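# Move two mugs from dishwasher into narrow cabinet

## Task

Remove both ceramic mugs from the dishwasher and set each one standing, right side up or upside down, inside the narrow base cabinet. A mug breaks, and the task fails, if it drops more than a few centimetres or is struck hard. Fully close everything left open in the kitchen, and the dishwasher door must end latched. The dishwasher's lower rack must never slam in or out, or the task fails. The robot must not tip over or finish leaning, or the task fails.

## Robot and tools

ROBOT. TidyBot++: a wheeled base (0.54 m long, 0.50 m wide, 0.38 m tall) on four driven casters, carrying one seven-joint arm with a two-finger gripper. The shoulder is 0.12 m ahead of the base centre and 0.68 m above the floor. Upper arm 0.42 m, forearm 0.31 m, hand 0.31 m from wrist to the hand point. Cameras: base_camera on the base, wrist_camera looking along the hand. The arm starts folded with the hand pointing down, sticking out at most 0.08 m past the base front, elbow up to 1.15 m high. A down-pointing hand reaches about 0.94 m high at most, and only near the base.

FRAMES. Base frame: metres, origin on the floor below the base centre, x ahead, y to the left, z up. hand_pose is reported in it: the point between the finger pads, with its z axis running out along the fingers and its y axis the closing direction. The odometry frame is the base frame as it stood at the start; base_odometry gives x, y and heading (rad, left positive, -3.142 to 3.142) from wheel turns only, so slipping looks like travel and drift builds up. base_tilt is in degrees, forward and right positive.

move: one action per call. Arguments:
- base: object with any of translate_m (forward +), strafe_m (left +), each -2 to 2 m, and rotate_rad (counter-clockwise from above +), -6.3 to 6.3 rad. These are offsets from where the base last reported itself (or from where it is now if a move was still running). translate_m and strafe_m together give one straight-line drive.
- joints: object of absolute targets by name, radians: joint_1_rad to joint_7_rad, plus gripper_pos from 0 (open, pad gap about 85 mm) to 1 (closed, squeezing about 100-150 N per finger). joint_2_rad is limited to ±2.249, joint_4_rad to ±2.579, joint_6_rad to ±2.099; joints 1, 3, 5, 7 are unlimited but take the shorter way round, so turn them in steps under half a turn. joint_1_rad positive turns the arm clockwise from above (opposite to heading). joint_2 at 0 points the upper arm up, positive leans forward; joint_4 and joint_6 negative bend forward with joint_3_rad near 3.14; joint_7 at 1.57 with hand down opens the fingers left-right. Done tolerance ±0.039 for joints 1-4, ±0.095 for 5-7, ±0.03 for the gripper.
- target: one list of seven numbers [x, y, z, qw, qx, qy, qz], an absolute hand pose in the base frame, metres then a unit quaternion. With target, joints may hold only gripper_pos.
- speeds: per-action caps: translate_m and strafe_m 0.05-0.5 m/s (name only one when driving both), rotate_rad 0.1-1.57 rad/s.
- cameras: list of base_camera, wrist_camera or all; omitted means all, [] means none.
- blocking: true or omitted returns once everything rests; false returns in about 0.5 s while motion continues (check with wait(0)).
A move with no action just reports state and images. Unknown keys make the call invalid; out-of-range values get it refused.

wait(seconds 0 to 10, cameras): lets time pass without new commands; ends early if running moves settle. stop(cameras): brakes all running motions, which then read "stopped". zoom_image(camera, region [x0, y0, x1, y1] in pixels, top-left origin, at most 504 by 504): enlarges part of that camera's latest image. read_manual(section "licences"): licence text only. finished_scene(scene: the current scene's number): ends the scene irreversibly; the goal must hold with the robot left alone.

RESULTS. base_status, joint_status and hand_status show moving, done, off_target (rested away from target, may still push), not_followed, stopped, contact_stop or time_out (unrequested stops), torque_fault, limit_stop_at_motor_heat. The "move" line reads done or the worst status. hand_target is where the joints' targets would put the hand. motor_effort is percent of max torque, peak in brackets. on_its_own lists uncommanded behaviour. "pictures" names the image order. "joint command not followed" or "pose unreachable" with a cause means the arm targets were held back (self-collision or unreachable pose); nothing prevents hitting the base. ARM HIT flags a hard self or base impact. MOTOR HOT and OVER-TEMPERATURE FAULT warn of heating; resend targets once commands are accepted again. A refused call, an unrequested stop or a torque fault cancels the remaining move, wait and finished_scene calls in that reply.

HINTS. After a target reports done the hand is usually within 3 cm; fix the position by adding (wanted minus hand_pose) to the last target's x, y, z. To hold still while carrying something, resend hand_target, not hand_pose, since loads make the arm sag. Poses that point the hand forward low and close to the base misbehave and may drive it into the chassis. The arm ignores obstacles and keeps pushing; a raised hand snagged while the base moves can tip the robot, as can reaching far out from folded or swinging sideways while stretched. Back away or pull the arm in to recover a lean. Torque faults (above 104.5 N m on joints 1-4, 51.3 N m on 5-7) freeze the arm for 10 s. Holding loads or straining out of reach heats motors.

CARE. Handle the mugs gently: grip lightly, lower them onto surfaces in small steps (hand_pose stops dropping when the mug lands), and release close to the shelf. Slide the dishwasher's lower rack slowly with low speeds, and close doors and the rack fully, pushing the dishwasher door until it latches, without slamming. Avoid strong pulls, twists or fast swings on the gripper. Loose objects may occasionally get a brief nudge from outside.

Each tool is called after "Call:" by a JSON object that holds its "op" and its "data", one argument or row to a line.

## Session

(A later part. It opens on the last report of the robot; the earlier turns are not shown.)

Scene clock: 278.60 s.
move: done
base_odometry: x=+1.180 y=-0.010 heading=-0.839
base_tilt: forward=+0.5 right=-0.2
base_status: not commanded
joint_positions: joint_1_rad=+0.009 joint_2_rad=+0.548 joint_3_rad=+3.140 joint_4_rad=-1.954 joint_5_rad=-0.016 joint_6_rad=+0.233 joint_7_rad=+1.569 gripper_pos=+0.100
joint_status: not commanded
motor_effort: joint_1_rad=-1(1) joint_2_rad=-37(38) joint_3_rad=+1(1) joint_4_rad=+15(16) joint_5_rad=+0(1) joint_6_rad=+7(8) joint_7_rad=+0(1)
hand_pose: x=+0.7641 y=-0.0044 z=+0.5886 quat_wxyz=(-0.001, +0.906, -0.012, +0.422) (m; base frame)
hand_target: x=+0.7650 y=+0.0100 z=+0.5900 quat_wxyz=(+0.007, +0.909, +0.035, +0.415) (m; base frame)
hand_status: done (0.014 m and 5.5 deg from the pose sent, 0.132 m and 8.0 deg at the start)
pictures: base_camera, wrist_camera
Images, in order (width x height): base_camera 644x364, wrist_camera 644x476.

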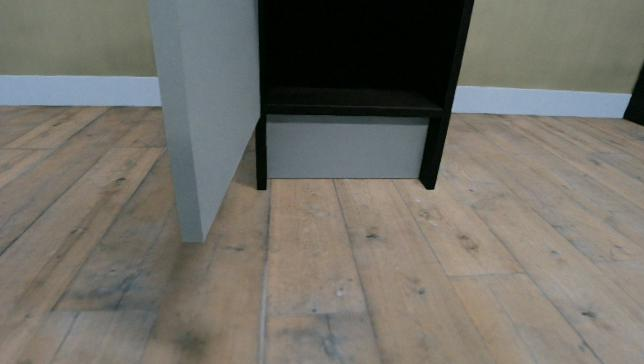

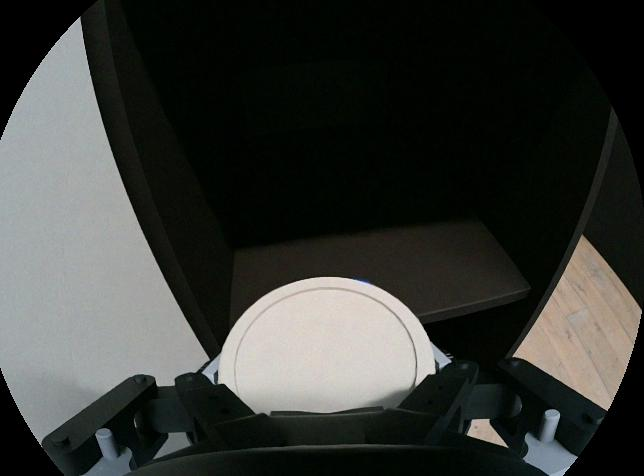

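Call:
{"op": "move", "data": {
  "target": [0.755, 0.012, 0.577, 0.008, 0.92, 0.037, 0.388]
}}

Call:
{"op": "move", "data": {
  "base": {"translate_m": 0.13},
  "speeds": {"translate_m": 0.1}
}}

Scene clock: 285.13 s.
move: done
base_odometry: x=+1.180 y=-0.010 heading=-0.839
base_tilt: forward=+0.5 right=-0.2
base_status: not commanded
joint_positions: joint_1_rad=-0.006 joint_2_rad=+0.551 joint_3_rad=+3.141 joint_4_rad=-1.942 joint_5_rad=-0.016 joint_6_rad=+0.159 joint_7_rad=+1.569 gripper_pos=+0.100
joint_status: not commanded
motor_effort: joint_1_rad=-1(2) joint_2_rad=-37(37) joint_3_rad=+1(1) joint_4_rad=+15(17) joint_5_rad=+1(1) joint_6_rad=+7(8) joint_7_rad=+0(1)
hand_pose: x=+0.7542 y=+0.0047 z=+0.5749 quat_wxyz=(-0.004, +0.919, -0.006, +0.393) (m; base frame)
hand_target: x=+0.7550 y=+0.0120 z=+0.5770 quat_wxyz=(+0.008, +0.921, +0.037, +0.388) (m; base frame)
hand_status: done (0.008 m and 5.1 deg from the pose sent, 0.022 m and 7.1 deg at the start)
pictures: base_camera, wrist_camera
Images, in order (width x height): base_camera 644x364, wrist_camera 644x476.

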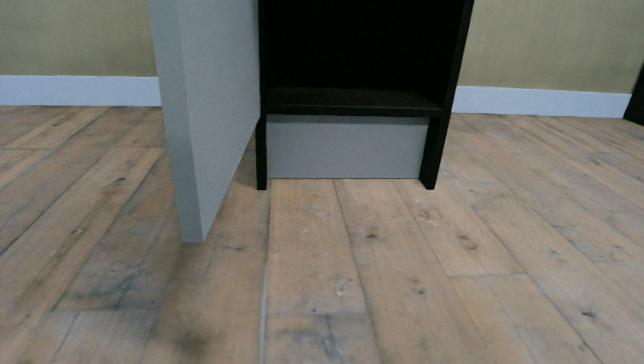

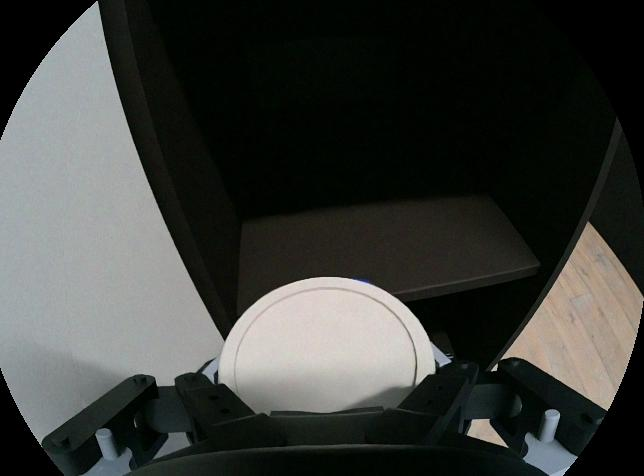

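Scene clock: 286.97 s.
move: done
base_odometry: x=+1.267 y=-0.107 heading=-0.840
base_tilt: forward=+0.5 right=-0.2
base_status: done
joint_positions: joint_1_rad=-0.006 joint_2_rad=+0.554 joint_3_rad=+3.141 joint_4_rad=-1.938 joint_5_rad=-0.016 joint_6_rad=+0.159 joint_7_rad=+1.569 gripper_pos=+0.100
joint_status: not commanded
motor_effort: joint_1_rad=-1(2) joint_2_rad=-37(39) joint_3_rad=+1(1) joint_4_rad=+15(17) joint_5_rad=+0(1) joint_6_rad=+7(8) joint_7_rad=+0(1)
hand_pose: x=+0.7557 y=+0.0051 z=+0.5742 quat_wxyz=(-0.004, +0.919, -0.005, +0.393) (m; base frame)
hand_target: x=+0.7550 y=+0.0120 z=+0.5770 quat_wxyz=(+0.008, +0.921, +0.037, +0.388) (m; base frame)
hand_status: not commanded
pictures: base_camera, wrist_camera
Images, in order (width x height): base_camera 644x364, wrist_camera 644x476.

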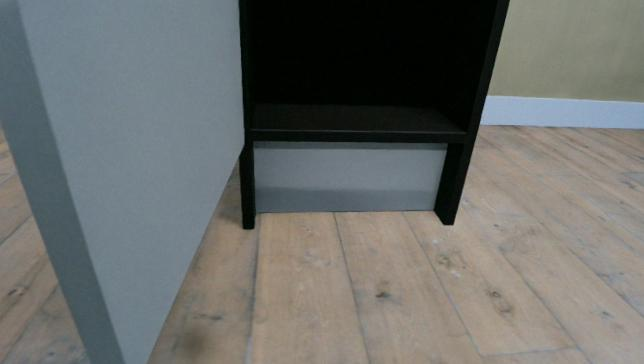

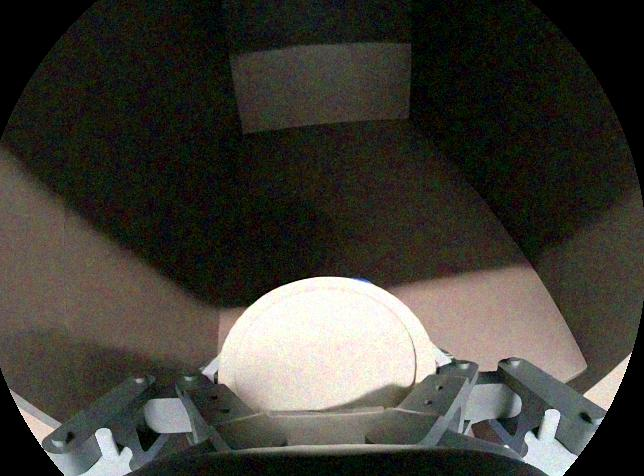

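Call:
{"op": "move", "data": {
  "target": [0.80, 0.012, 0.56, 0.008, 0.922, 0.037, 0.383]
}}

Scene clock: 292.20 s.
move: done
base_odometry: x=+1.267 y=-0.107 heading=-0.840
base_tilt: forward=+0.5 right=-0.2
base_status: not commanded
joint_positions: joint_1_rad=-0.006 joint_2_rad=+0.657 joint_3_rad=+3.141 joint_4_rad=-1.793 joint_5_rad=-0.016 joint_6_rad=+0.111 joint_7_rad=+1.569 gripper_pos=+0.100
joint_status: not commanded
motor_effort: joint_1_rad=-1(1) joint_2_rad=-41(42) joint_3_rad=+0(1) joint_4_rad=+16(17) joint_5_rad=+0(1) joint_6_rad=+7(8) joint_7_rad=+0(1)
hand_pose: x=+0.8003 y=+0.0056 z=+0.5566 quat_wxyz=(-0.004, +0.921, -0.005, +0.391) (m; base frame)
hand_target: x=+0.8000 y=+0.0120 z=+0.5600 quat_wxyz=(+0.008, +0.923, +0.037, +0.383) (m; base frame)
hand_status: done (0.007 m and 5.1 deg from the pose sent, 0.047 m and 5.2 deg at the start)
pictures: base_camera, wrist_camera
Images, in order (width x height): base_camera 644x364, wrist_camera 644x476.

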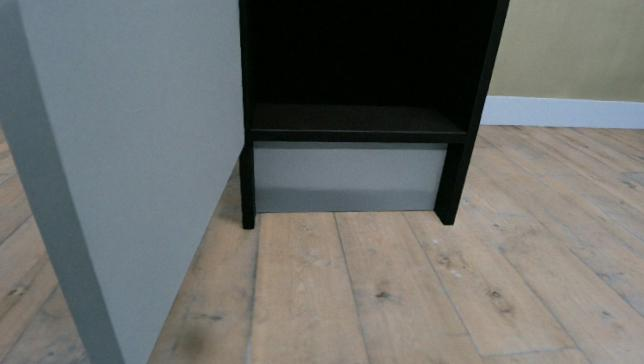

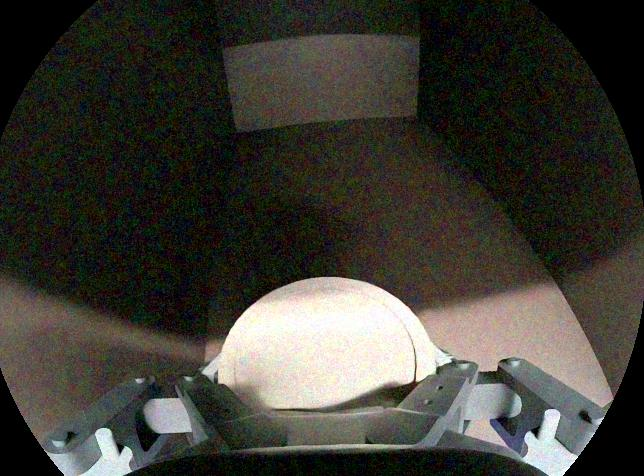

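Call:
{"op": "move", "data": {
  "target": [0.803, 0.012, 0.54, 0.008, 0.922, 0.037, 0.383],
  "cameras": []
}}

Call:
{"op": "move", "data": {
  "target": [0.803, 0.012, 0.525, 0.008, 0.922, 0.037, 0.383],
  "cameras": []
}}

Call:
{"op": "move", "data": {
  "target": [0.803, 0.012, 0.515, 0.008, 0.922, 0.037, 0.383]
}}

Scene clock: 298.33 s.
move: done
base_odometry: x=+1.267 y=-0.107 heading=-0.840
base_tilt: forward=+0.5 right=-0.2
base_status: not commanded
joint_positions: joint_1_rad=-0.006 joint_2_rad=+0.690 joint_3_rad=+3.141 joint_4_rad=-1.789 joint_5_rad=-0.016 joint_6_rad=+0.111 joint_7_rad=+1.569 gripper_pos=+0.100
joint_status: not commanded
motor_effort: joint_1_rad=-1(1) joint_2_rad=-36(42) joint_3_rad=+1(1) joint_4_rad=+13(16) joint_5_rad=+0(1) joint_6_rad=+5(7) joint_7_rad=+0(0)
hand_pose: x=+0.7977 y=+0.0056 z=+0.5357 quat_wxyz=(-0.004, +0.926, -0.005, +0.377) (m; base frame)
hand_target: x=+0.8030 y=+0.0120 z=+0.5400 quat_wxyz=(+0.008, +0.923, +0.037, +0.383) (m; base frame)
hand_status: done (0.009 m and 5.1 deg from the pose sent, 0.018 m and 5.1 deg at the start)
pictures: none
No camera images: "cameras" was empty.

Scene clock: 298.97 s.
move: done
base_odometry: x=+1.267 y=-0.107 heading=-0.840
base_tilt: forward=+0.6 right=-0.2
base_status: not commanded
joint_positions: joint_1_rad=-0.006 joint_2_rad=+0.697 joint_3_rad=+3.141 joint_4_rad=-1.789 joint_5_rad=-0.016 joint_6_rad=+0.130 joint_7_rad=+1.569 gripper_pos=+0.100
joint_status: not commanded
motor_effort: joint_1_rad=-1(1) joint_2_rad=-37(39) joint_3_rad=+1(1) joint_4_rad=+13(14) joint_5_rad=+1(1) joint_6_rad=+5(6) joint_7_rad=+0(1)
hand_pose: x=+0.8011 y=+0.0056 z=+0.5356 quat_wxyz=(-0.004, +0.924, -0.005, +0.383) (m; base frame)
hand_target: x=+0.8030 y=+0.0120 z=+0.5250 quat_wxyz=(+0.008, +0.923, +0.037, +0.383) (m; base frame)
hand_status: done (0.013 m and 5.0 deg from the pose sent, 0.014 m and 5.1 deg at the start)
pictures: none
No camera images: "cameras" was empty.

Scene clock: 299.53 s.
move: done
base_odometry: x=+1.267 y=-0.107 heading=-0.840
base_tilt: forward=+0.5 right=-0.2
base_status: not commanded
joint_positions: joint_1_rad=-0.006 joint_2_rad=+0.702 joint_3_rad=+3.141 joint_4_rad=-1.789 joint_5_rad=-0.016 joint_6_rad=+0.145 joint_7_rad=+1.569 gripper_pos=+0.100
joint_status: not commanded
motor_effort: joint_1_rad=-1(1) joint_2_rad=-35(37) joint_3_rad=+1(1) joint_4_rad=+12(14) joint_5_rad=+1(1) joint_6_rad=+5(6) joint_7_rad=+0(1)
hand_pose: x=+0.8037 y=+0.0055 z=+0.5356 quat_wxyz=(-0.004, +0.922, -0.005, +0.388) (m; base frame)
hand_target: x=+0.8030 y=+0.0120 z=+0.5150 quat_wxyz=(+0.008, +0.923, +0.037, +0.383) (m; base frame)
hand_status: done (0.022 m and 5.1 deg from the pose sent, 0.022 m and 5.0 deg at the start)
pictures: base_camera, wrist_camera
Images, in order (width x height): base_camera 644x364, wrist_camera 644x476.

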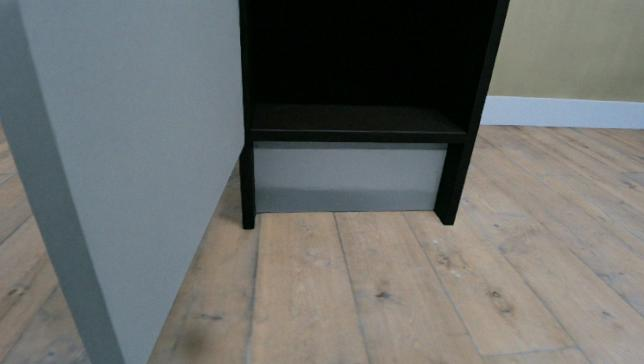

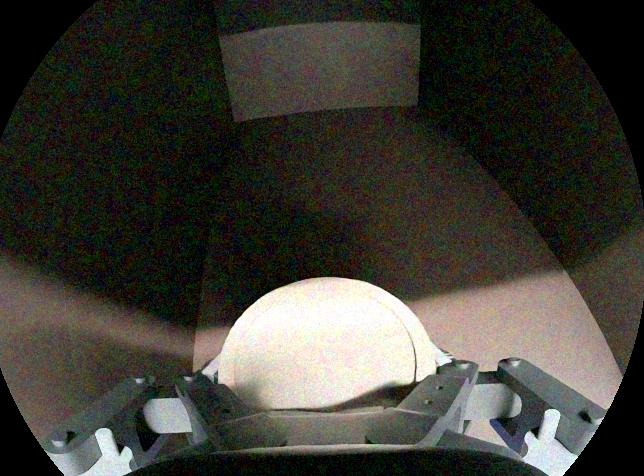

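Call:
{"op": "move", "data": {
  "target": [0.803, 0.012, 0.53, 0.008, 0.922, 0.037, 0.383],
  "joints": {"gripper_pos": 0.1},
  "cameras": []
}}

Call:
{"op": "move", "data": {
  "joints": {"gripper_pos": 0.0}
}}

Scene clock: 302.33 s.
move: done
base_odometry: x=+1.267 y=-0.107 heading=-0.840
base_tilt: forward=+0.5 right=-0.2
base_status: not commanded
joint_positions: joint_1_rad=-0.006 joint_2_rad=+0.701 joint_3_rad=+3.141 joint_4_rad=-1.788 joint_5_rad=-0.016 joint_6_rad=+0.145 joint_7_rad=+1.569 gripper_pos=+0.097
joint_status: all done
motor_effort: joint_1_rad=-1(2) joint_2_rad=-37(37) joint_3_rad=+0(1) joint_4_rad=+12(13) joint_5_rad=+0(1) joint_6_rad=+5(6) joint_7_rad=+1(1)
hand_pose: x=+0.8037 y=+0.0055 z=+0.5358 quat_wxyz=(-0.004, +0.922, -0.005, +0.388) (m; base frame)
hand_target: x=+0.8030 y=+0.0120 z=+0.5300 quat_wxyz=(+0.008, +0.923, +0.037, +0.383) (m; base frame)
hand_status: done (0.009 m and 5.1 deg from the pose sent, 0.009 m and 5.1 deg at the start)
pictures: none
No camera images: "cameras" was empty.

Scene clock: 302.87 s.
move: done
base_odometry: x=+1.267 y=-0.107 heading=-0.840
base_tilt: forward=+0.5 right=-0.2
base_status: not commanded
joint_positions: joint_1_rad=-0.006 joint_2_rad=+0.703 joint_3_rad=+3.141 joint_4_rad=-1.788 joint_5_rad=-0.016 joint_6_rad=+0.145 joint_7_rad=+1.569 gripper_pos=+0.000
joint_status: all done
motor_effort: joint_1_rad=-1(1) joint_2_rad=-38(40) joint_3_rad=+0(1) joint_4_rad=+13(14) joint_5_rad=+0(1) joint_6_rad=+5(6) joint_7_rad=+0(0)
hand_pose: x=+0.8035 y=+0.0055 z=+0.5346 quat_wxyz=(-0.004, +0.922, -0.005, +0.387) (m; base frame)
hand_target: x=+0.8030 y=+0.0120 z=+0.5300 quat_wxyz=(+0.008, +0.923, +0.037, +0.383) (m; base frame)
hand_status: not commanded
pictures: base_camera, wrist_camera
Images, in order (width x height): base_camera 644x364, wrist_camera 644x476.

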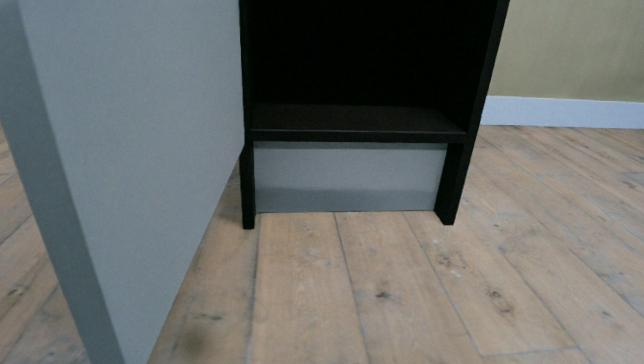

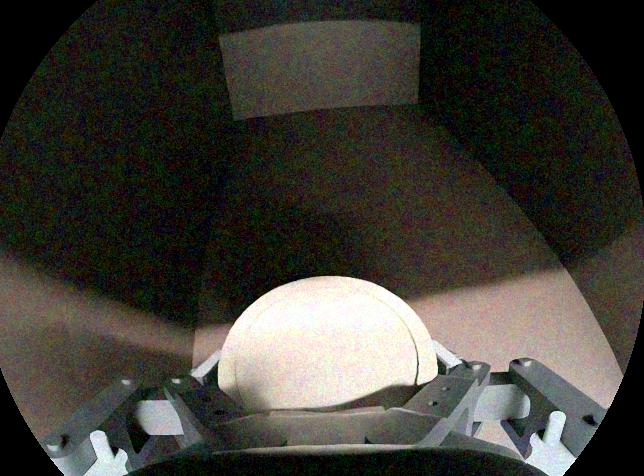

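Call:
{"op": "move", "data": {
  "base": {"translate_m": -0.16},
  "speeds": {"translate_m": 0.08}
}}

Scene clock: 306.80 s.
move: done
base_odometry: x=+1.160 y=+0.012 heading=-0.840
base_tilt: forward=+0.5 right=-0.2
base_status: done
joint_positions: joint_1_rad=-0.006 joint_2_rad=+0.704 joint_3_rad=+3.141 joint_4_rad=-1.786 joint_5_rad=-0.016 joint_6_rad=+0.145 joint_7_rad=+1.569 gripper_pos=+0.000
joint_status: not commanded
motor_effort: joint_1_rad=-1(2) joint_2_rad=-38(40) joint_3_rad=+0(1) joint_4_rad=+13(15) joint_5_rad=+1(1) joint_6_rad=+5(6) joint_7_rad=+0(1)
hand_pose: x=+0.8045 y=+0.0056 z=+0.5350 quat_wxyz=(-0.004, +0.922, -0.005, +0.388) (m; base frame)
hand_target: x=+0.8030 y=+0.0120 z=+0.5300 quat_wxyz=(+0.008, +0.923, +0.037, +0.383) (m; base frame)
hand_status: not commanded
pictures: base_camera, wrist_camera
Images, in order (width x height): base_camera 644x364, wrist_camera 644x476.

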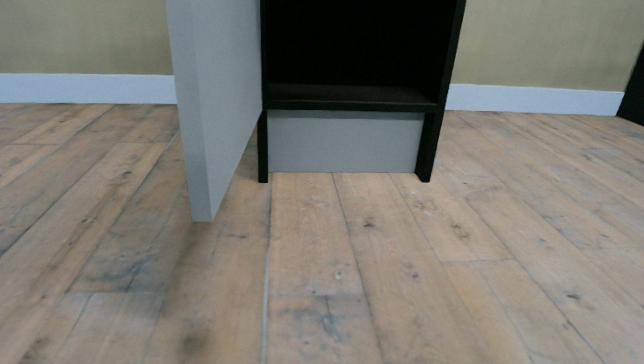

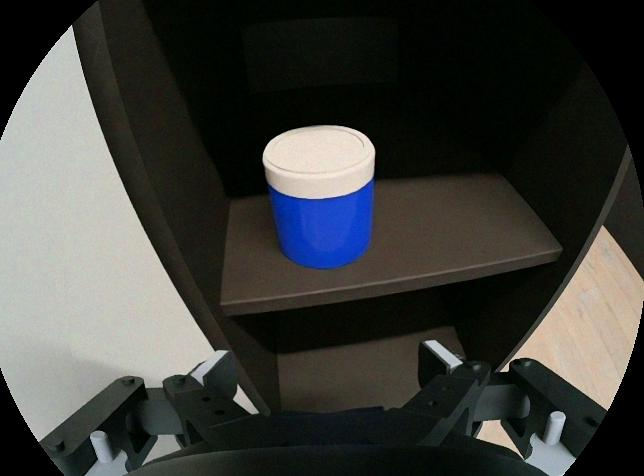

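Call:
{"op": "move", "data": {
  "base": {"translate_m": -0.237, "strafe_m": -0.124},
  "cameras": []
}}

Call:
{"op": "move", "data": {
  "base": {"rotate_rad": 1.52},
  "target": [0.68, 0.0, 0.60, 0, 0.9239, 0, 0.3827],
  "cameras": []
}}

Call:
{"op": "move", "data": {
  "base": {"translate_m": 0.1},
  "speeds": {"translate_m": 0.2}
}}

Call:
{"op": "zoom_image", "data": {
  "camera": "wrist_camera",
  "region": [180, 160, 480, 460]
}}

Scene clock: 317.67 s.
move: done
base_odometry: x=+0.910 y=+0.106 heading=-0.841
base_tilt: forward=+0.4 right=-0.2
base_status: done
joint_positions: joint_1_rad=-0.009 joint_2_rad=+0.704 joint_3_rad=+3.141 joint_4_rad=-1.785 joint_5_rad=-0.016 joint_6_rad=+0.145 joint_7_rad=+1.569 gripper_pos=+0.000
joint_status: not commanded
motor_effort: joint_1_rad=-1(3) joint_2_rad=-38(40) joint_3_rad=+1(1) joint_4_rad=+13(15) joint_5_rad=+1(1) joint_6_rad=+5(6) joint_7_rad=+0(1)
hand_pose: x=+0.8049 y=+0.0073 z=+0.5352 quat_wxyz=(-0.004, +0.922, -0.004, +0.388) (m; base frame)
hand_target: x=+0.8030 y=+0.0120 z=+0.5300 quat_wxyz=(+0.008, +0.923, +0.037, +0.383) (m; base frame)
hand_status: not commanded
pictures: none
No camera images: "cameras" was empty.

Scene clock: 320.13 s.
move: done
base_odometry: x=+0.910 y=+0.106 heading=+0.679
base_tilt: forward=+0.5 right=-0.2
base_status: done
joint_positions: joint_1_rad=-0.001 joint_2_rad=+0.398 joint_3_rad=+3.135 joint_4_rad=-2.111 joint_5_rad=-0.016 joint_6_rad=+0.144 joint_7_rad=+1.569 gripper_pos=+0.000
joint_status: not commanded
motor_effort: joint_1_rad=-1(21) joint_2_rad=-28(39) joint_3_rad=+1(20) joint_4_rad=+13(17) joint_5_rad=+0(4) joint_6_rad=+5(8) joint_7_rad=+0(1)
hand_pose: x=+0.6861 y=+0.0051 z=+0.5944 quat_wxyz=(-0.005, +0.925, -0.005, +0.379) (m; base frame)
hand_target: x=+0.6800 y=+0.0000 z=+0.6000 quat_wxyz=(+0.000, +0.924, +0.000, +0.383) (m; base frame)
hand_status: done (0.010 m and 1.0 deg from the pose sent, 0.141 m and 1.0 deg at the start)
pictures: none
No camera images: "cameras" was empty.

Scene clock: 321.33 s.
move: done
base_odometry: x=+0.988 y=+0.169 heading=+0.680
base_tilt: forward=+0.5 right=-0.3
base_status: done
joint_positions: joint_1_rad=-0.001 joint_2_rad=+0.392 joint_3_rad=+3.135 joint_4_rad=-2.118 joint_5_rad=-0.016 joint_6_rad=+0.144 joint_7_rad=+1.569 gripper_pos=+0.000
joint_status: not commanded
motor_effort: joint_1_rad=-1(2) joint_2_rad=-28(30) joint_3_rad=+1(1) joint_4_rad=+13(14) joint_5_rad=+0(1) joint_6_rad=+5(6) joint_7_rad=+0(1)
hand_pose: x=+0.6833 y=+0.0050 z=+0.5948 quat_wxyz=(-0.005, +0.926, -0.005, +0.378) (m; base frame)
hand_target: x=+0.6800 y=+0.0000 z=+0.6000 quat_wxyz=(+0.000, +0.924, +0.000, +0.383) (m; base frame)
hand_status: not commanded
pictures: base_camera, wrist_camera
Images, in order (width x height): base_camera 644x364, wrist_camera 644x476.

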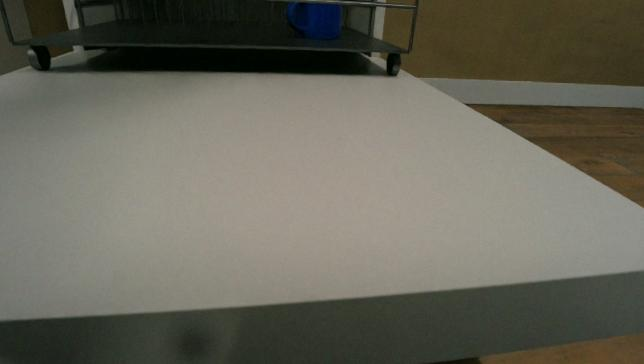

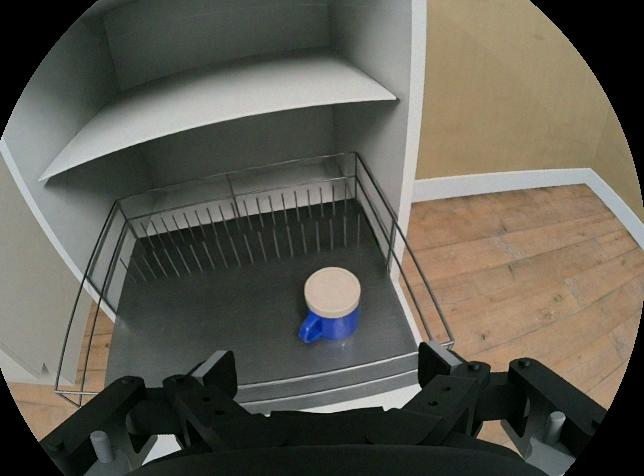

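Scaled by 1.680.

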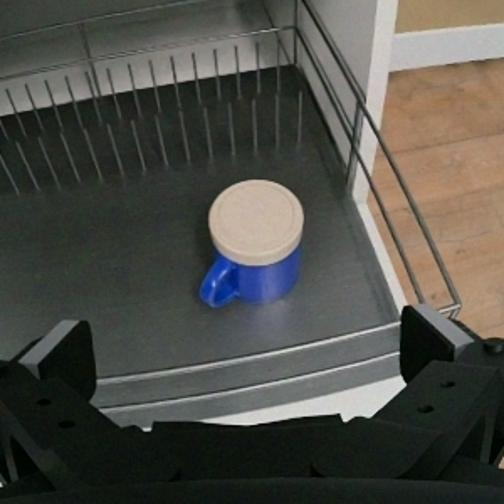

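Call:
{"op": "move", "data": {
  "target": [0.83, 0.05, 0.47, 0.1151, 0.8811, -0.2778, 0.365]
}}

Call:
{"op": "zoom_image", "data": {
  "camera": "wrist_camera",
  "region": [180, 160, 480, 460]
}}

Scene clock: 331.13 s.
move: done
base_odometry: x=+0.988 y=+0.169 heading=+0.680
base_tilt: forward=+0.5 right=-0.2
base_status: not commanded
joint_positions: joint_1_rad=-0.749 joint_2_rad=+1.092 joint_3_rad=+3.968 joint_4_rad=-1.459 joint_5_rad=-0.109 joint_6_rad=-0.259 joint_7_rad=+0.707 gripper_pos=+0.000
joint_status: not commanded
motor_effort: joint_1_rad=-1(3) joint_2_rad=-41(42) joint_3_rad=+15(16) joint_4_rad=+10(14) joint_5_rad=+1(2) joint_6_rad=+3(6) joint_7_rad=+0(1)
hand_pose: x=+0.8419 y=+0.0535 z=+0.4836 quat_wxyz=(+0.125, +0.890, -0.220, +0.380) (m; base frame)
hand_target: x=+0.8300 y=+0.0500 z=+0.4700 quat_wxyz=(+0.115, +0.881, -0.278, +0.365) (m; base frame)
hand_status: done (0.018 m and 7.0 deg from the pose sent, 0.198 m and 34.6 deg at the start)
pictures: base_camera, wrist_camera
Images, in order (width x height): base_camera 644x364, wrist_camera 644x476.

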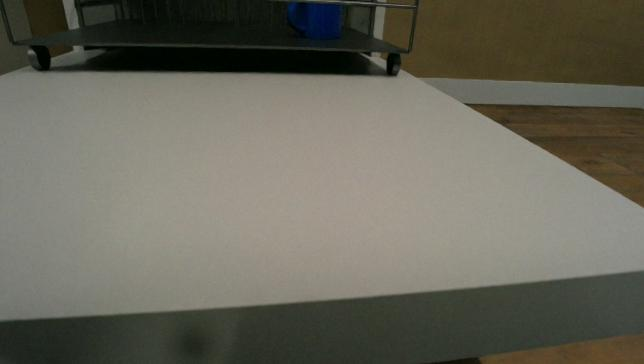

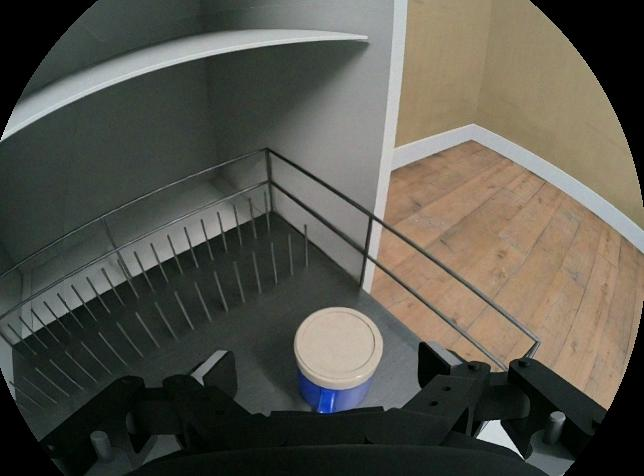

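Scaled by 1.680.

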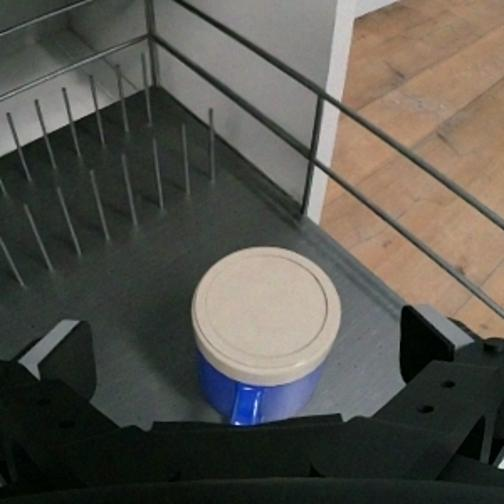

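Call:
{"op": "move", "data": {
  "target": [0.885, 0.008, 0.375, 0.089, 0.883, -0.297, 0.355]
}}

Call:
{"op": "zoom_image", "data": {
  "camera": "wrist_camera",
  "region": [180, 160, 480, 460]
}}

Scene clock: 338.40 s.
move: done
base_odometry: x=+0.988 y=+0.169 heading=+0.680
base_tilt: forward=+0.5 right=-0.2
base_status: not commanded
joint_positions: joint_1_rad=-0.545 joint_2_rad=+1.296 joint_3_rad=+3.898 joint_4_rad=-1.248 joint_5_rad=-0.205 joint_6_rad=-0.260 joint_7_rad=+0.705 gripper_pos=+0.000
joint_status: not commanded
motor_effort: joint_1_rad=-1(4) joint_2_rad=-45(49) joint_3_rad=+15(16) joint_4_rad=+9(11) joint_5_rad=+1(2) joint_6_rad=+3(4) joint_7_rad=+0(1)
hand_pose: x=+0.8834 y=-0.0139 z=+0.3833 quat_wxyz=(+0.123, +0.885, -0.270, +0.358) (m; base frame)
hand_target: x=+0.8850 y=+0.0080 z=+0.3750 quat_wxyz=(+0.089, +0.882, -0.297, +0.355) (m; base frame)
hand_status: done (0.023 m and 5.0 deg from the pose sent, 0.125 m and 10.1 deg at the start)
pictures: base_camera, wrist_camera
Images, in order (width x height): base_camera 644x364, wrist_camera 644x476.

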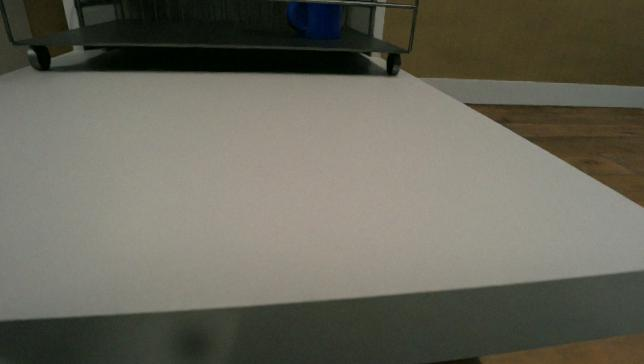

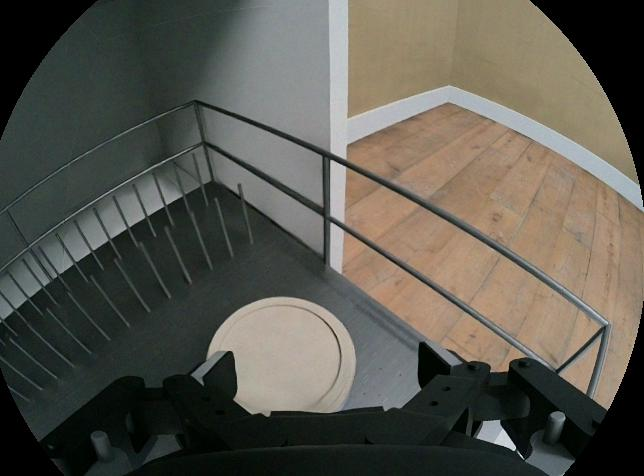

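Scaled by 1.680.

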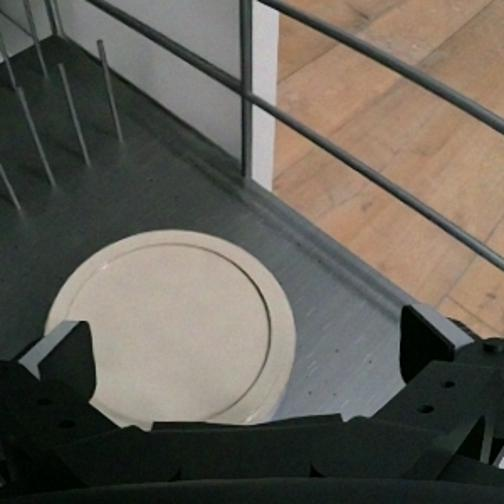

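Call:
{"op": "move", "data": {
  "target": [0.894, 0.028, 0.375, 0.089, 0.883, -0.297, 0.355]
}}

Call:
{"op": "zoom_image", "data": {
  "camera": "wrist_camera",
  "region": [180, 160, 480, 460]
}}

Scene clock: 343.53 s.
move: done
base_odometry: x=+0.988 y=+0.169 heading=+0.680
base_tilt: forward=+0.5 right=-0.2
base_status: not commanded
joint_positions: joint_1_rad=-0.555 joint_2_rad=+1.301 joint_3_rad=+3.898 joint_4_rad=-1.179 joint_5_rad=-0.206 joint_6_rad=-0.274 joint_7_rad=+0.664 gripper_pos=+0.000
joint_status: not commanded
motor_effort: joint_1_rad=-1(2) joint_2_rad=-47(47) joint_3_rad=+15(15) joint_4_rad=+10(10) joint_5_rad=+1(2) joint_6_rad=+3(4) joint_7_rad=-1(1)
hand_pose: x=+0.9080 y=+0.0172 z=+0.3962 quat_wxyz=(+0.097, +0.881, -0.271, +0.376) (m; base frame)
hand_target: x=+0.8940 y=+0.0280 z=+0.3750 quat_wxyz=(+0.089, +0.882, -0.297, +0.355) (m; base frame)
hand_status: done (0.028 m and 3.9 deg from the pose sent, 0.044 m and 5.0 deg at the start)
pictures: base_camera, wrist_camera
Images, in order (width x height): base_camera 644x364, wrist_camera 644x476.

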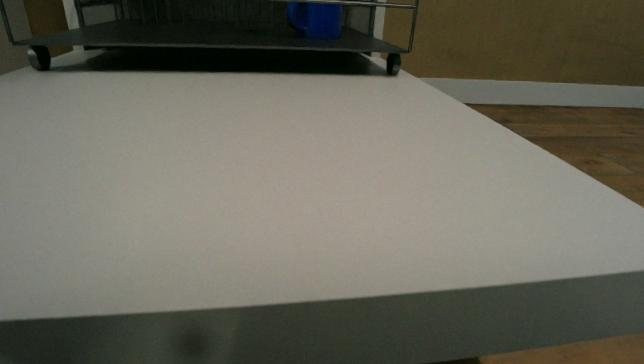

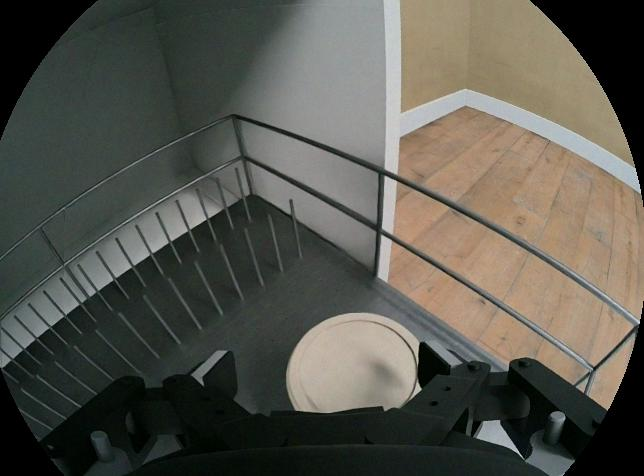

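Scaled by 1.680.

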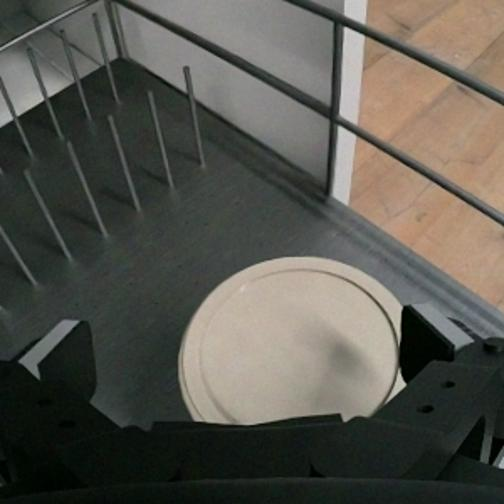

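Call:
{"op": "move", "data": {
  "target": [0.90, 0.012, 0.352, 0.092, 0.883, -0.29, 0.357]
}}

Call:
{"op": "zoom_image", "data": {
  "camera": "wrist_camera",
  "region": [180, 160, 480, 460]
}}

Scene clock: 349.27 s.
move: done
base_odometry: x=+0.987 y=+0.169 heading=+0.680
base_tilt: forward=+0.5 right=-0.2
base_status: not commanded
joint_positions: joint_1_rad=-0.543 joint_2_rad=+1.340 joint_3_rad=+3.899 joint_4_rad=-1.152 joint_5_rad=-0.207 joint_6_rad=-0.274 joint_7_rad=+0.664 gripper_pos=+0.000
joint_status: not commanded
motor_effort: joint_1_rad=-1(2) joint_2_rad=-43(48) joint_3_rad=+11(15) joint_4_rad=+8(10) joint_5_rad=+1(2) joint_6_rad=+3(3) joint_7_rad=+0(1)
hand_pose: x=+0.9094 y=+0.0124 z=+0.3771 quat_wxyz=(+0.104, +0.883, -0.266, +0.372) (m; base frame)
hand_target: x=+0.9000 y=+0.0120 z=+0.3520 quat_wxyz=(+0.092, +0.883, -0.290, +0.357) (m; base frame)
hand_status: done (0.027 m and 3.5 deg from the pose sent, 0.045 m and 3.1 deg at the start)
pictures: base_camera, wrist_camera
Images, in order (width x height): base_camera 644x364, wrist_camera 644x476.

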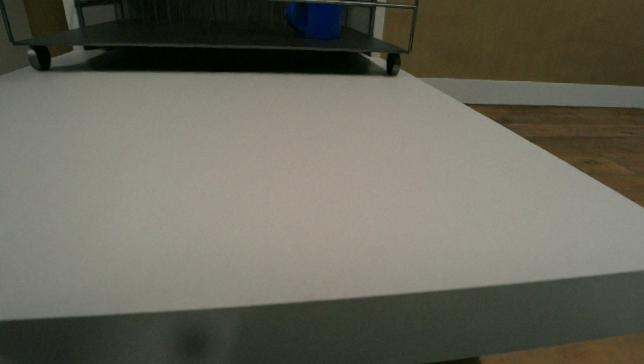

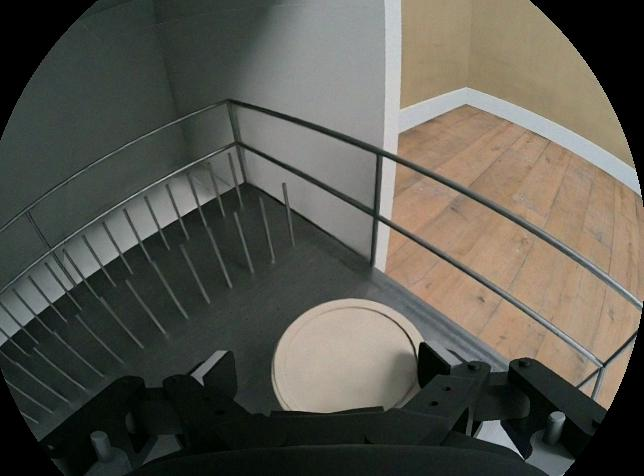

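Scaled by 1.680.

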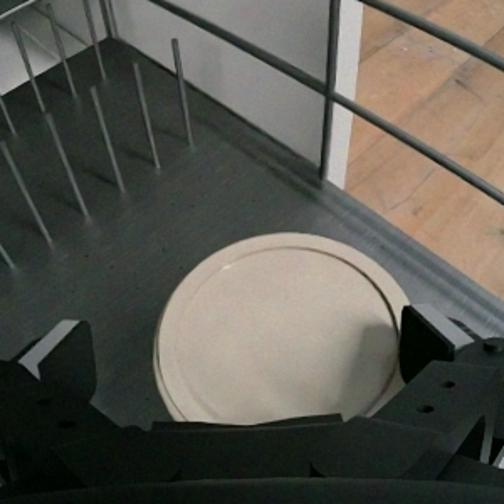

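Call:
{"op": "move", "data": {
  "target": [0.90, 0.012, 0.375, 0.092, 0.883, -0.29, 0.357],
  "cameras": []
}}

Call:
{"op": "move", "data": {
  "base": {"translate_m": -0.006, "strafe_m": -0.009},
  "speeds": {"translate_m": 0.1}
}}

Call:
{"op": "zoom_image", "data": {
  "camera": "wrist_camera",
  "region": [180, 160, 480, 460]
}}

Scene clock: 352.37 s.
move: done
base_odometry: x=+0.987 y=+0.169 heading=+0.680
base_tilt: forward=+0.5 right=-0.3
base_status: not commanded
joint_positions: joint_1_rad=-0.541 joint_2_rad=+1.333 joint_3_rad=+3.891 joint_4_rad=-1.155 joint_5_rad=-0.207 joint_6_rad=-0.274 joint_7_rad=+0.664 gripper_pos=+0.000
joint_status: not commanded
motor_effort: joint_1_rad=-1(2) joint_2_rad=-47(47) joint_3_rad=+15(15) joint_4_rad=+9(10) joint_5_rad=+2(2) joint_6_rad=+3(4) joint_7_rad=+0(1)
hand_pose: x=+0.9088 y=+0.0138 z=+0.3781 quat_wxyz=(+0.100, +0.883, -0.269, +0.371) (m; base frame)
hand_target: x=+0.9000 y=+0.0120 z=+0.3750 quat_wxyz=(+0.092, +0.883, -0.290, +0.357) (m; base frame)
hand_status: done (0.009 m and 3.1 deg from the pose sent, 0.010 m and 3.5 deg at the start)
pictures: none
No camera images: "cameras" was empty.

Scene clock: 353.07 s.
move: done
base_odometry: x=+0.989 y=+0.158 heading=+0.680
base_tilt: forward=+0.5 right=-0.2
base_status: done
joint_positions: joint_1_rad=-0.535 joint_2_rad=+1.333 joint_3_rad=+3.891 joint_4_rad=-1.158 joint_5_rad=-0.207 joint_6_rad=-0.274 joint_7_rad=+0.664 gripper_pos=+0.000
joint_status: not commanded
motor_effort: joint_1_rad=-1(3) joint_2_rad=-47(48) joint_3_rad=+14(15) joint_4_rad=+9(11) joint_5_rad=+2(2) joint_6_rad=+3(4) joint_7_rad=-1(1)
hand_pose: x=+0.9076 y=+0.0081 z=+0.3773 quat_wxyz=(+0.102, +0.883, -0.272, +0.370) (m; base frame)
hand_target: x=+0.9000 y=+0.0120 z=+0.3750 quat_wxyz=(+0.092, +0.883, -0.290, +0.357) (m; base frame)
hand_status: not commanded
pictures: base_camera, wrist_camera
Images, in order (width x height): base_camera 644x364, wrist_camera 644x476.

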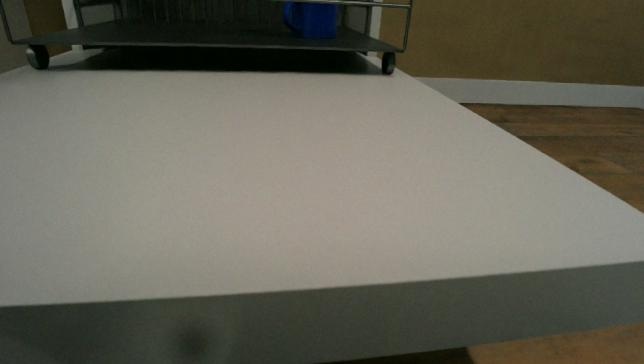

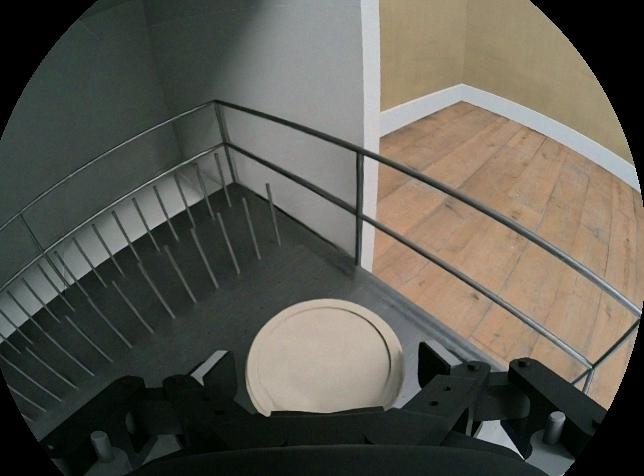

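Scaled by 1.680.

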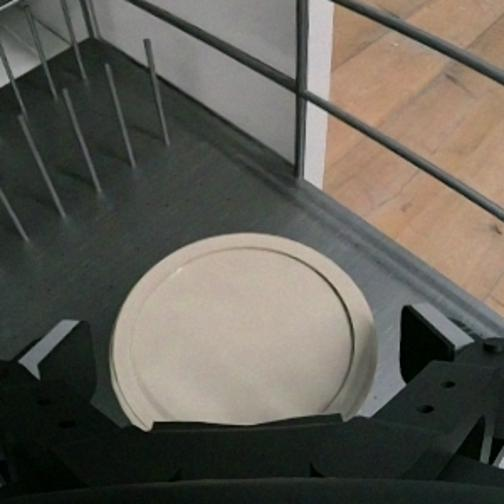

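Call:
{"op": "move", "data": {
  "target": [0.905, 0.010, 0.350, 0.092, 0.883, -0.29, 0.357]
}}

Call:
{"op": "zoom_image", "data": {
  "camera": "wrist_camera",
  "region": [180, 160, 480, 460]
}}

Scene clock: 358.07 s.
move: done
base_odometry: x=+0.989 y=+0.158 heading=+0.680
base_tilt: forward=+0.5 right=-0.2
base_status: not commanded
joint_positions: joint_1_rad=-0.529 joint_2_rad=+1.362 joint_3_rad=+3.891 joint_4_rad=-1.130 joint_5_rad=-0.207 joint_6_rad=-0.274 joint_7_rad=+0.664 gripper_pos=+0.000
joint_status: not commanded
motor_effort: joint_1_rad=-1(1) joint_2_rad=-48(49) joint_3_rad=+15(15) joint_4_rad=+9(10) joint_5_rad=+1(2) joint_6_rad=+3(4) joint_7_rad=+1(1)
hand_pose: x=+0.9115 y=+0.0099 z=+0.3646 quat_wxyz=(+0.104, +0.885, -0.264, +0.369) (m; base frame)
hand_target: x=+0.9050 y=+0.0100 z=+0.3500 quat_wxyz=(+0.092, +0.883, -0.290, +0.357) (m; base frame)
hand_status: done (0.016 m and 3.6 deg from the pose sent, 0.027 m and 2.8 deg at the start)
pictures: base_camera, wrist_camera
Images, in order (width x height): base_camera 644x364, wrist_camera 644x476.

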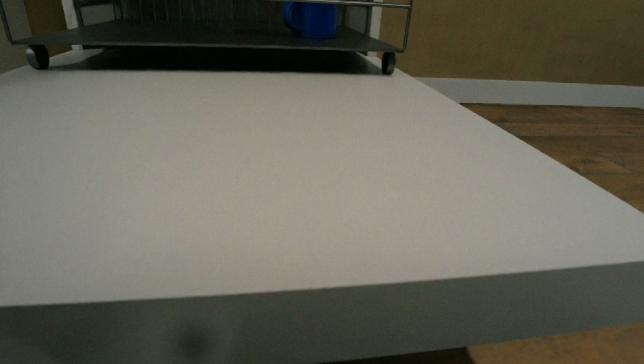

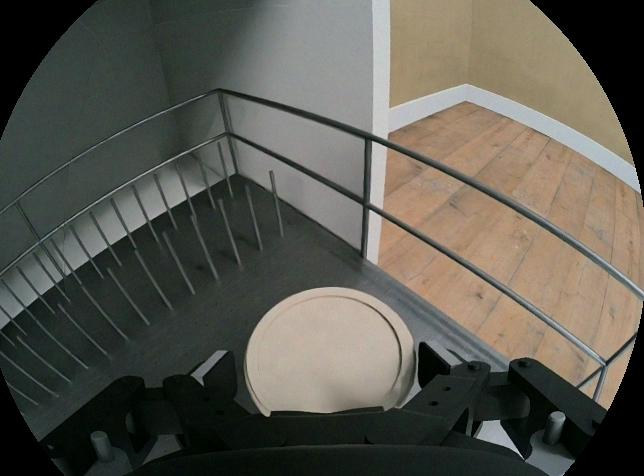

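Scaled by 1.680.

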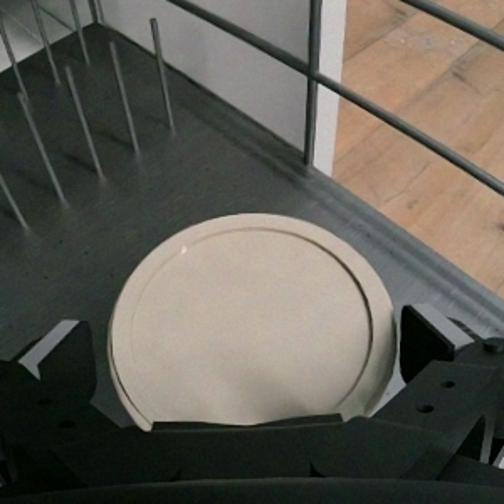

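Call:
{"op": "move", "data": {
  "base": {"translate_m": 0.010, "strafe_m": -0.008},
  "speeds": {"translate_m": 0.1}
}}

Call:
{"op": "zoom_image", "data": {
  "camera": "wrist_camera",
  "region": [180, 160, 480, 460]
}}

Scene clock: 361.10 s.
move: done
base_odometry: x=+1.002 y=+0.158 heading=+0.680
base_tilt: forward=+0.5 right=-0.3
base_status: done
joint_positions: joint_1_rad=-0.520 joint_2_rad=+1.362 joint_3_rad=+3.891 joint_4_rad=-1.129 joint_5_rad=-0.207 joint_6_rad=-0.274 joint_7_rad=+0.664 gripper_pos=+0.000
joint_status: not commanded
motor_effort: joint_1_rad=-1(4) joint_2_rad=-48(48) joint_3_rad=+15(17) joint_4_rad=+10(10) joint_5_rad=+1(2) joint_6_rad=+3(3) joint_7_rad=+0(1)
hand_pose: x=+0.9118 y=+0.0025 z=+0.3646 quat_wxyz=(+0.105, +0.884, -0.268, +0.369) (m; base frame)
hand_target: x=+0.9050 y=+0.0100 z=+0.3500 quat_wxyz=(+0.092, +0.883, -0.290, +0.357) (m; base frame)
hand_status: not commanded
pictures: base_camera, wrist_camera
Images, in order (width x height): base_camera 644x364, wrist_camera 644x476.

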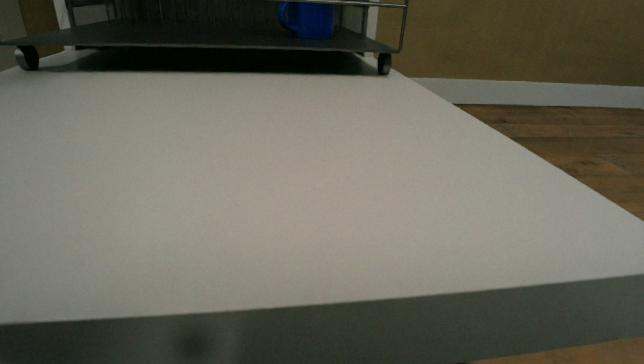

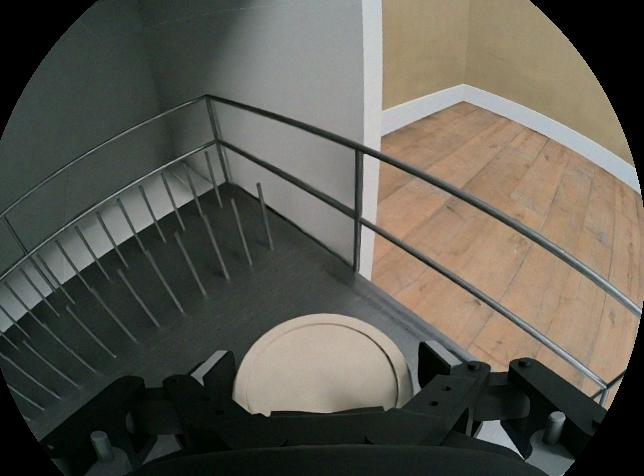

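Scaled by 1.680.

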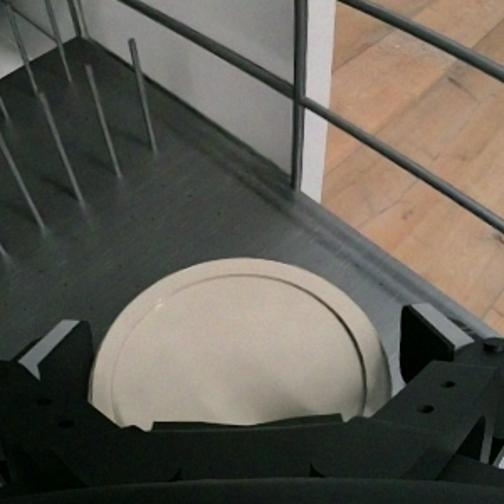

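Call:
{"op": "move", "data": {
  "target": [0.905, 0.014, 0.333, 0.092, 0.883, -0.29, 0.357]
}}

Call:
{"op": "zoom_image", "data": {
  "camera": "wrist_camera",
  "region": [180, 160, 480, 460]
}}

Scene clock: 364.33 s.
move: done
base_odometry: x=+1.002 y=+0.158 heading=+0.680
base_tilt: forward=+0.5 right=-0.2
base_status: not commanded
joint_positions: joint_1_rad=-0.520 joint_2_rad=+1.398 joint_3_rad=+3.891 joint_4_rad=-1.109 joint_5_rad=-0.207 joint_6_rad=-0.274 joint_7_rad=+0.663 gripper_pos=+0.000
joint_status: not commanded
motor_effort: joint_1_rad=-1(2) joint_2_rad=-48(49) joint_3_rad=+14(15) joint_4_rad=+9(10) joint_5_rad=+2(2) joint_6_rad=+3(3) joint_7_rad=+0(1)
hand_pose: x=+0.9098 y=+0.0044 z=+0.3451 quat_wxyz=(+0.111, +0.888, -0.260, +0.363) (m; base frame)
hand_target: x=+0.9050 y=+0.0140 z=+0.3330 quat_wxyz=(+0.092, +0.883, -0.290, +0.357) (m; base frame)
hand_status: done (0.016 m and 4.2 deg from the pose sent, 0.034 m and 3.2 deg at the start)
pictures: base_camera, wrist_camera
Images, in order (width x height): base_camera 644x364, wrist_camera 644x476.

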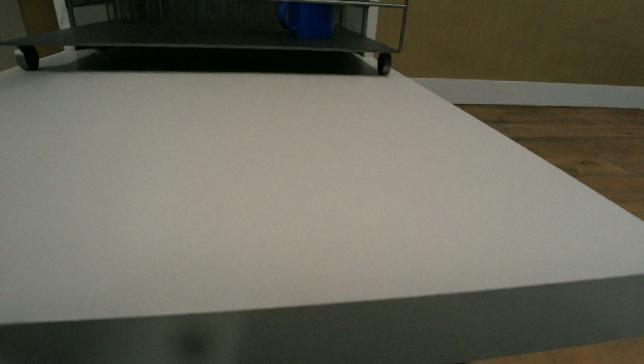

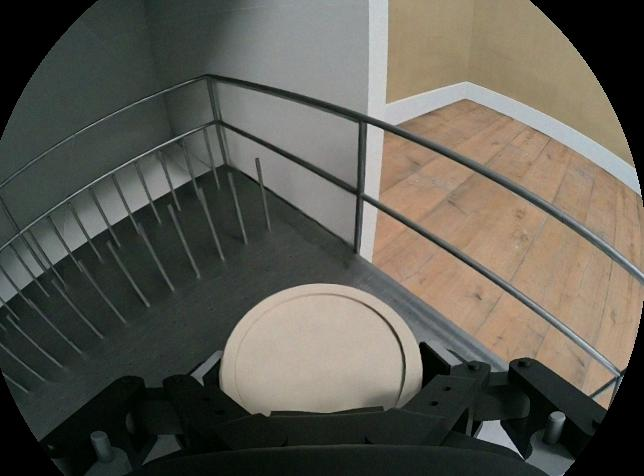

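Scaled by 1.680.

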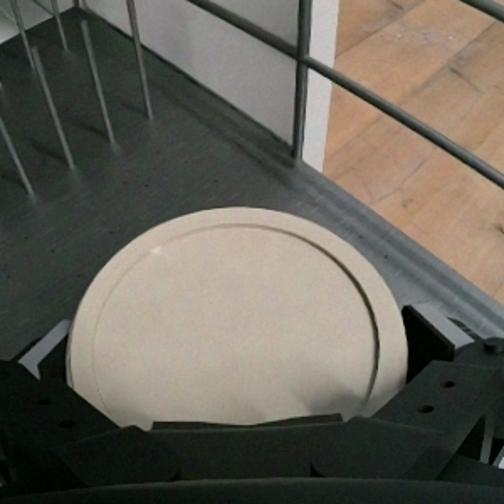

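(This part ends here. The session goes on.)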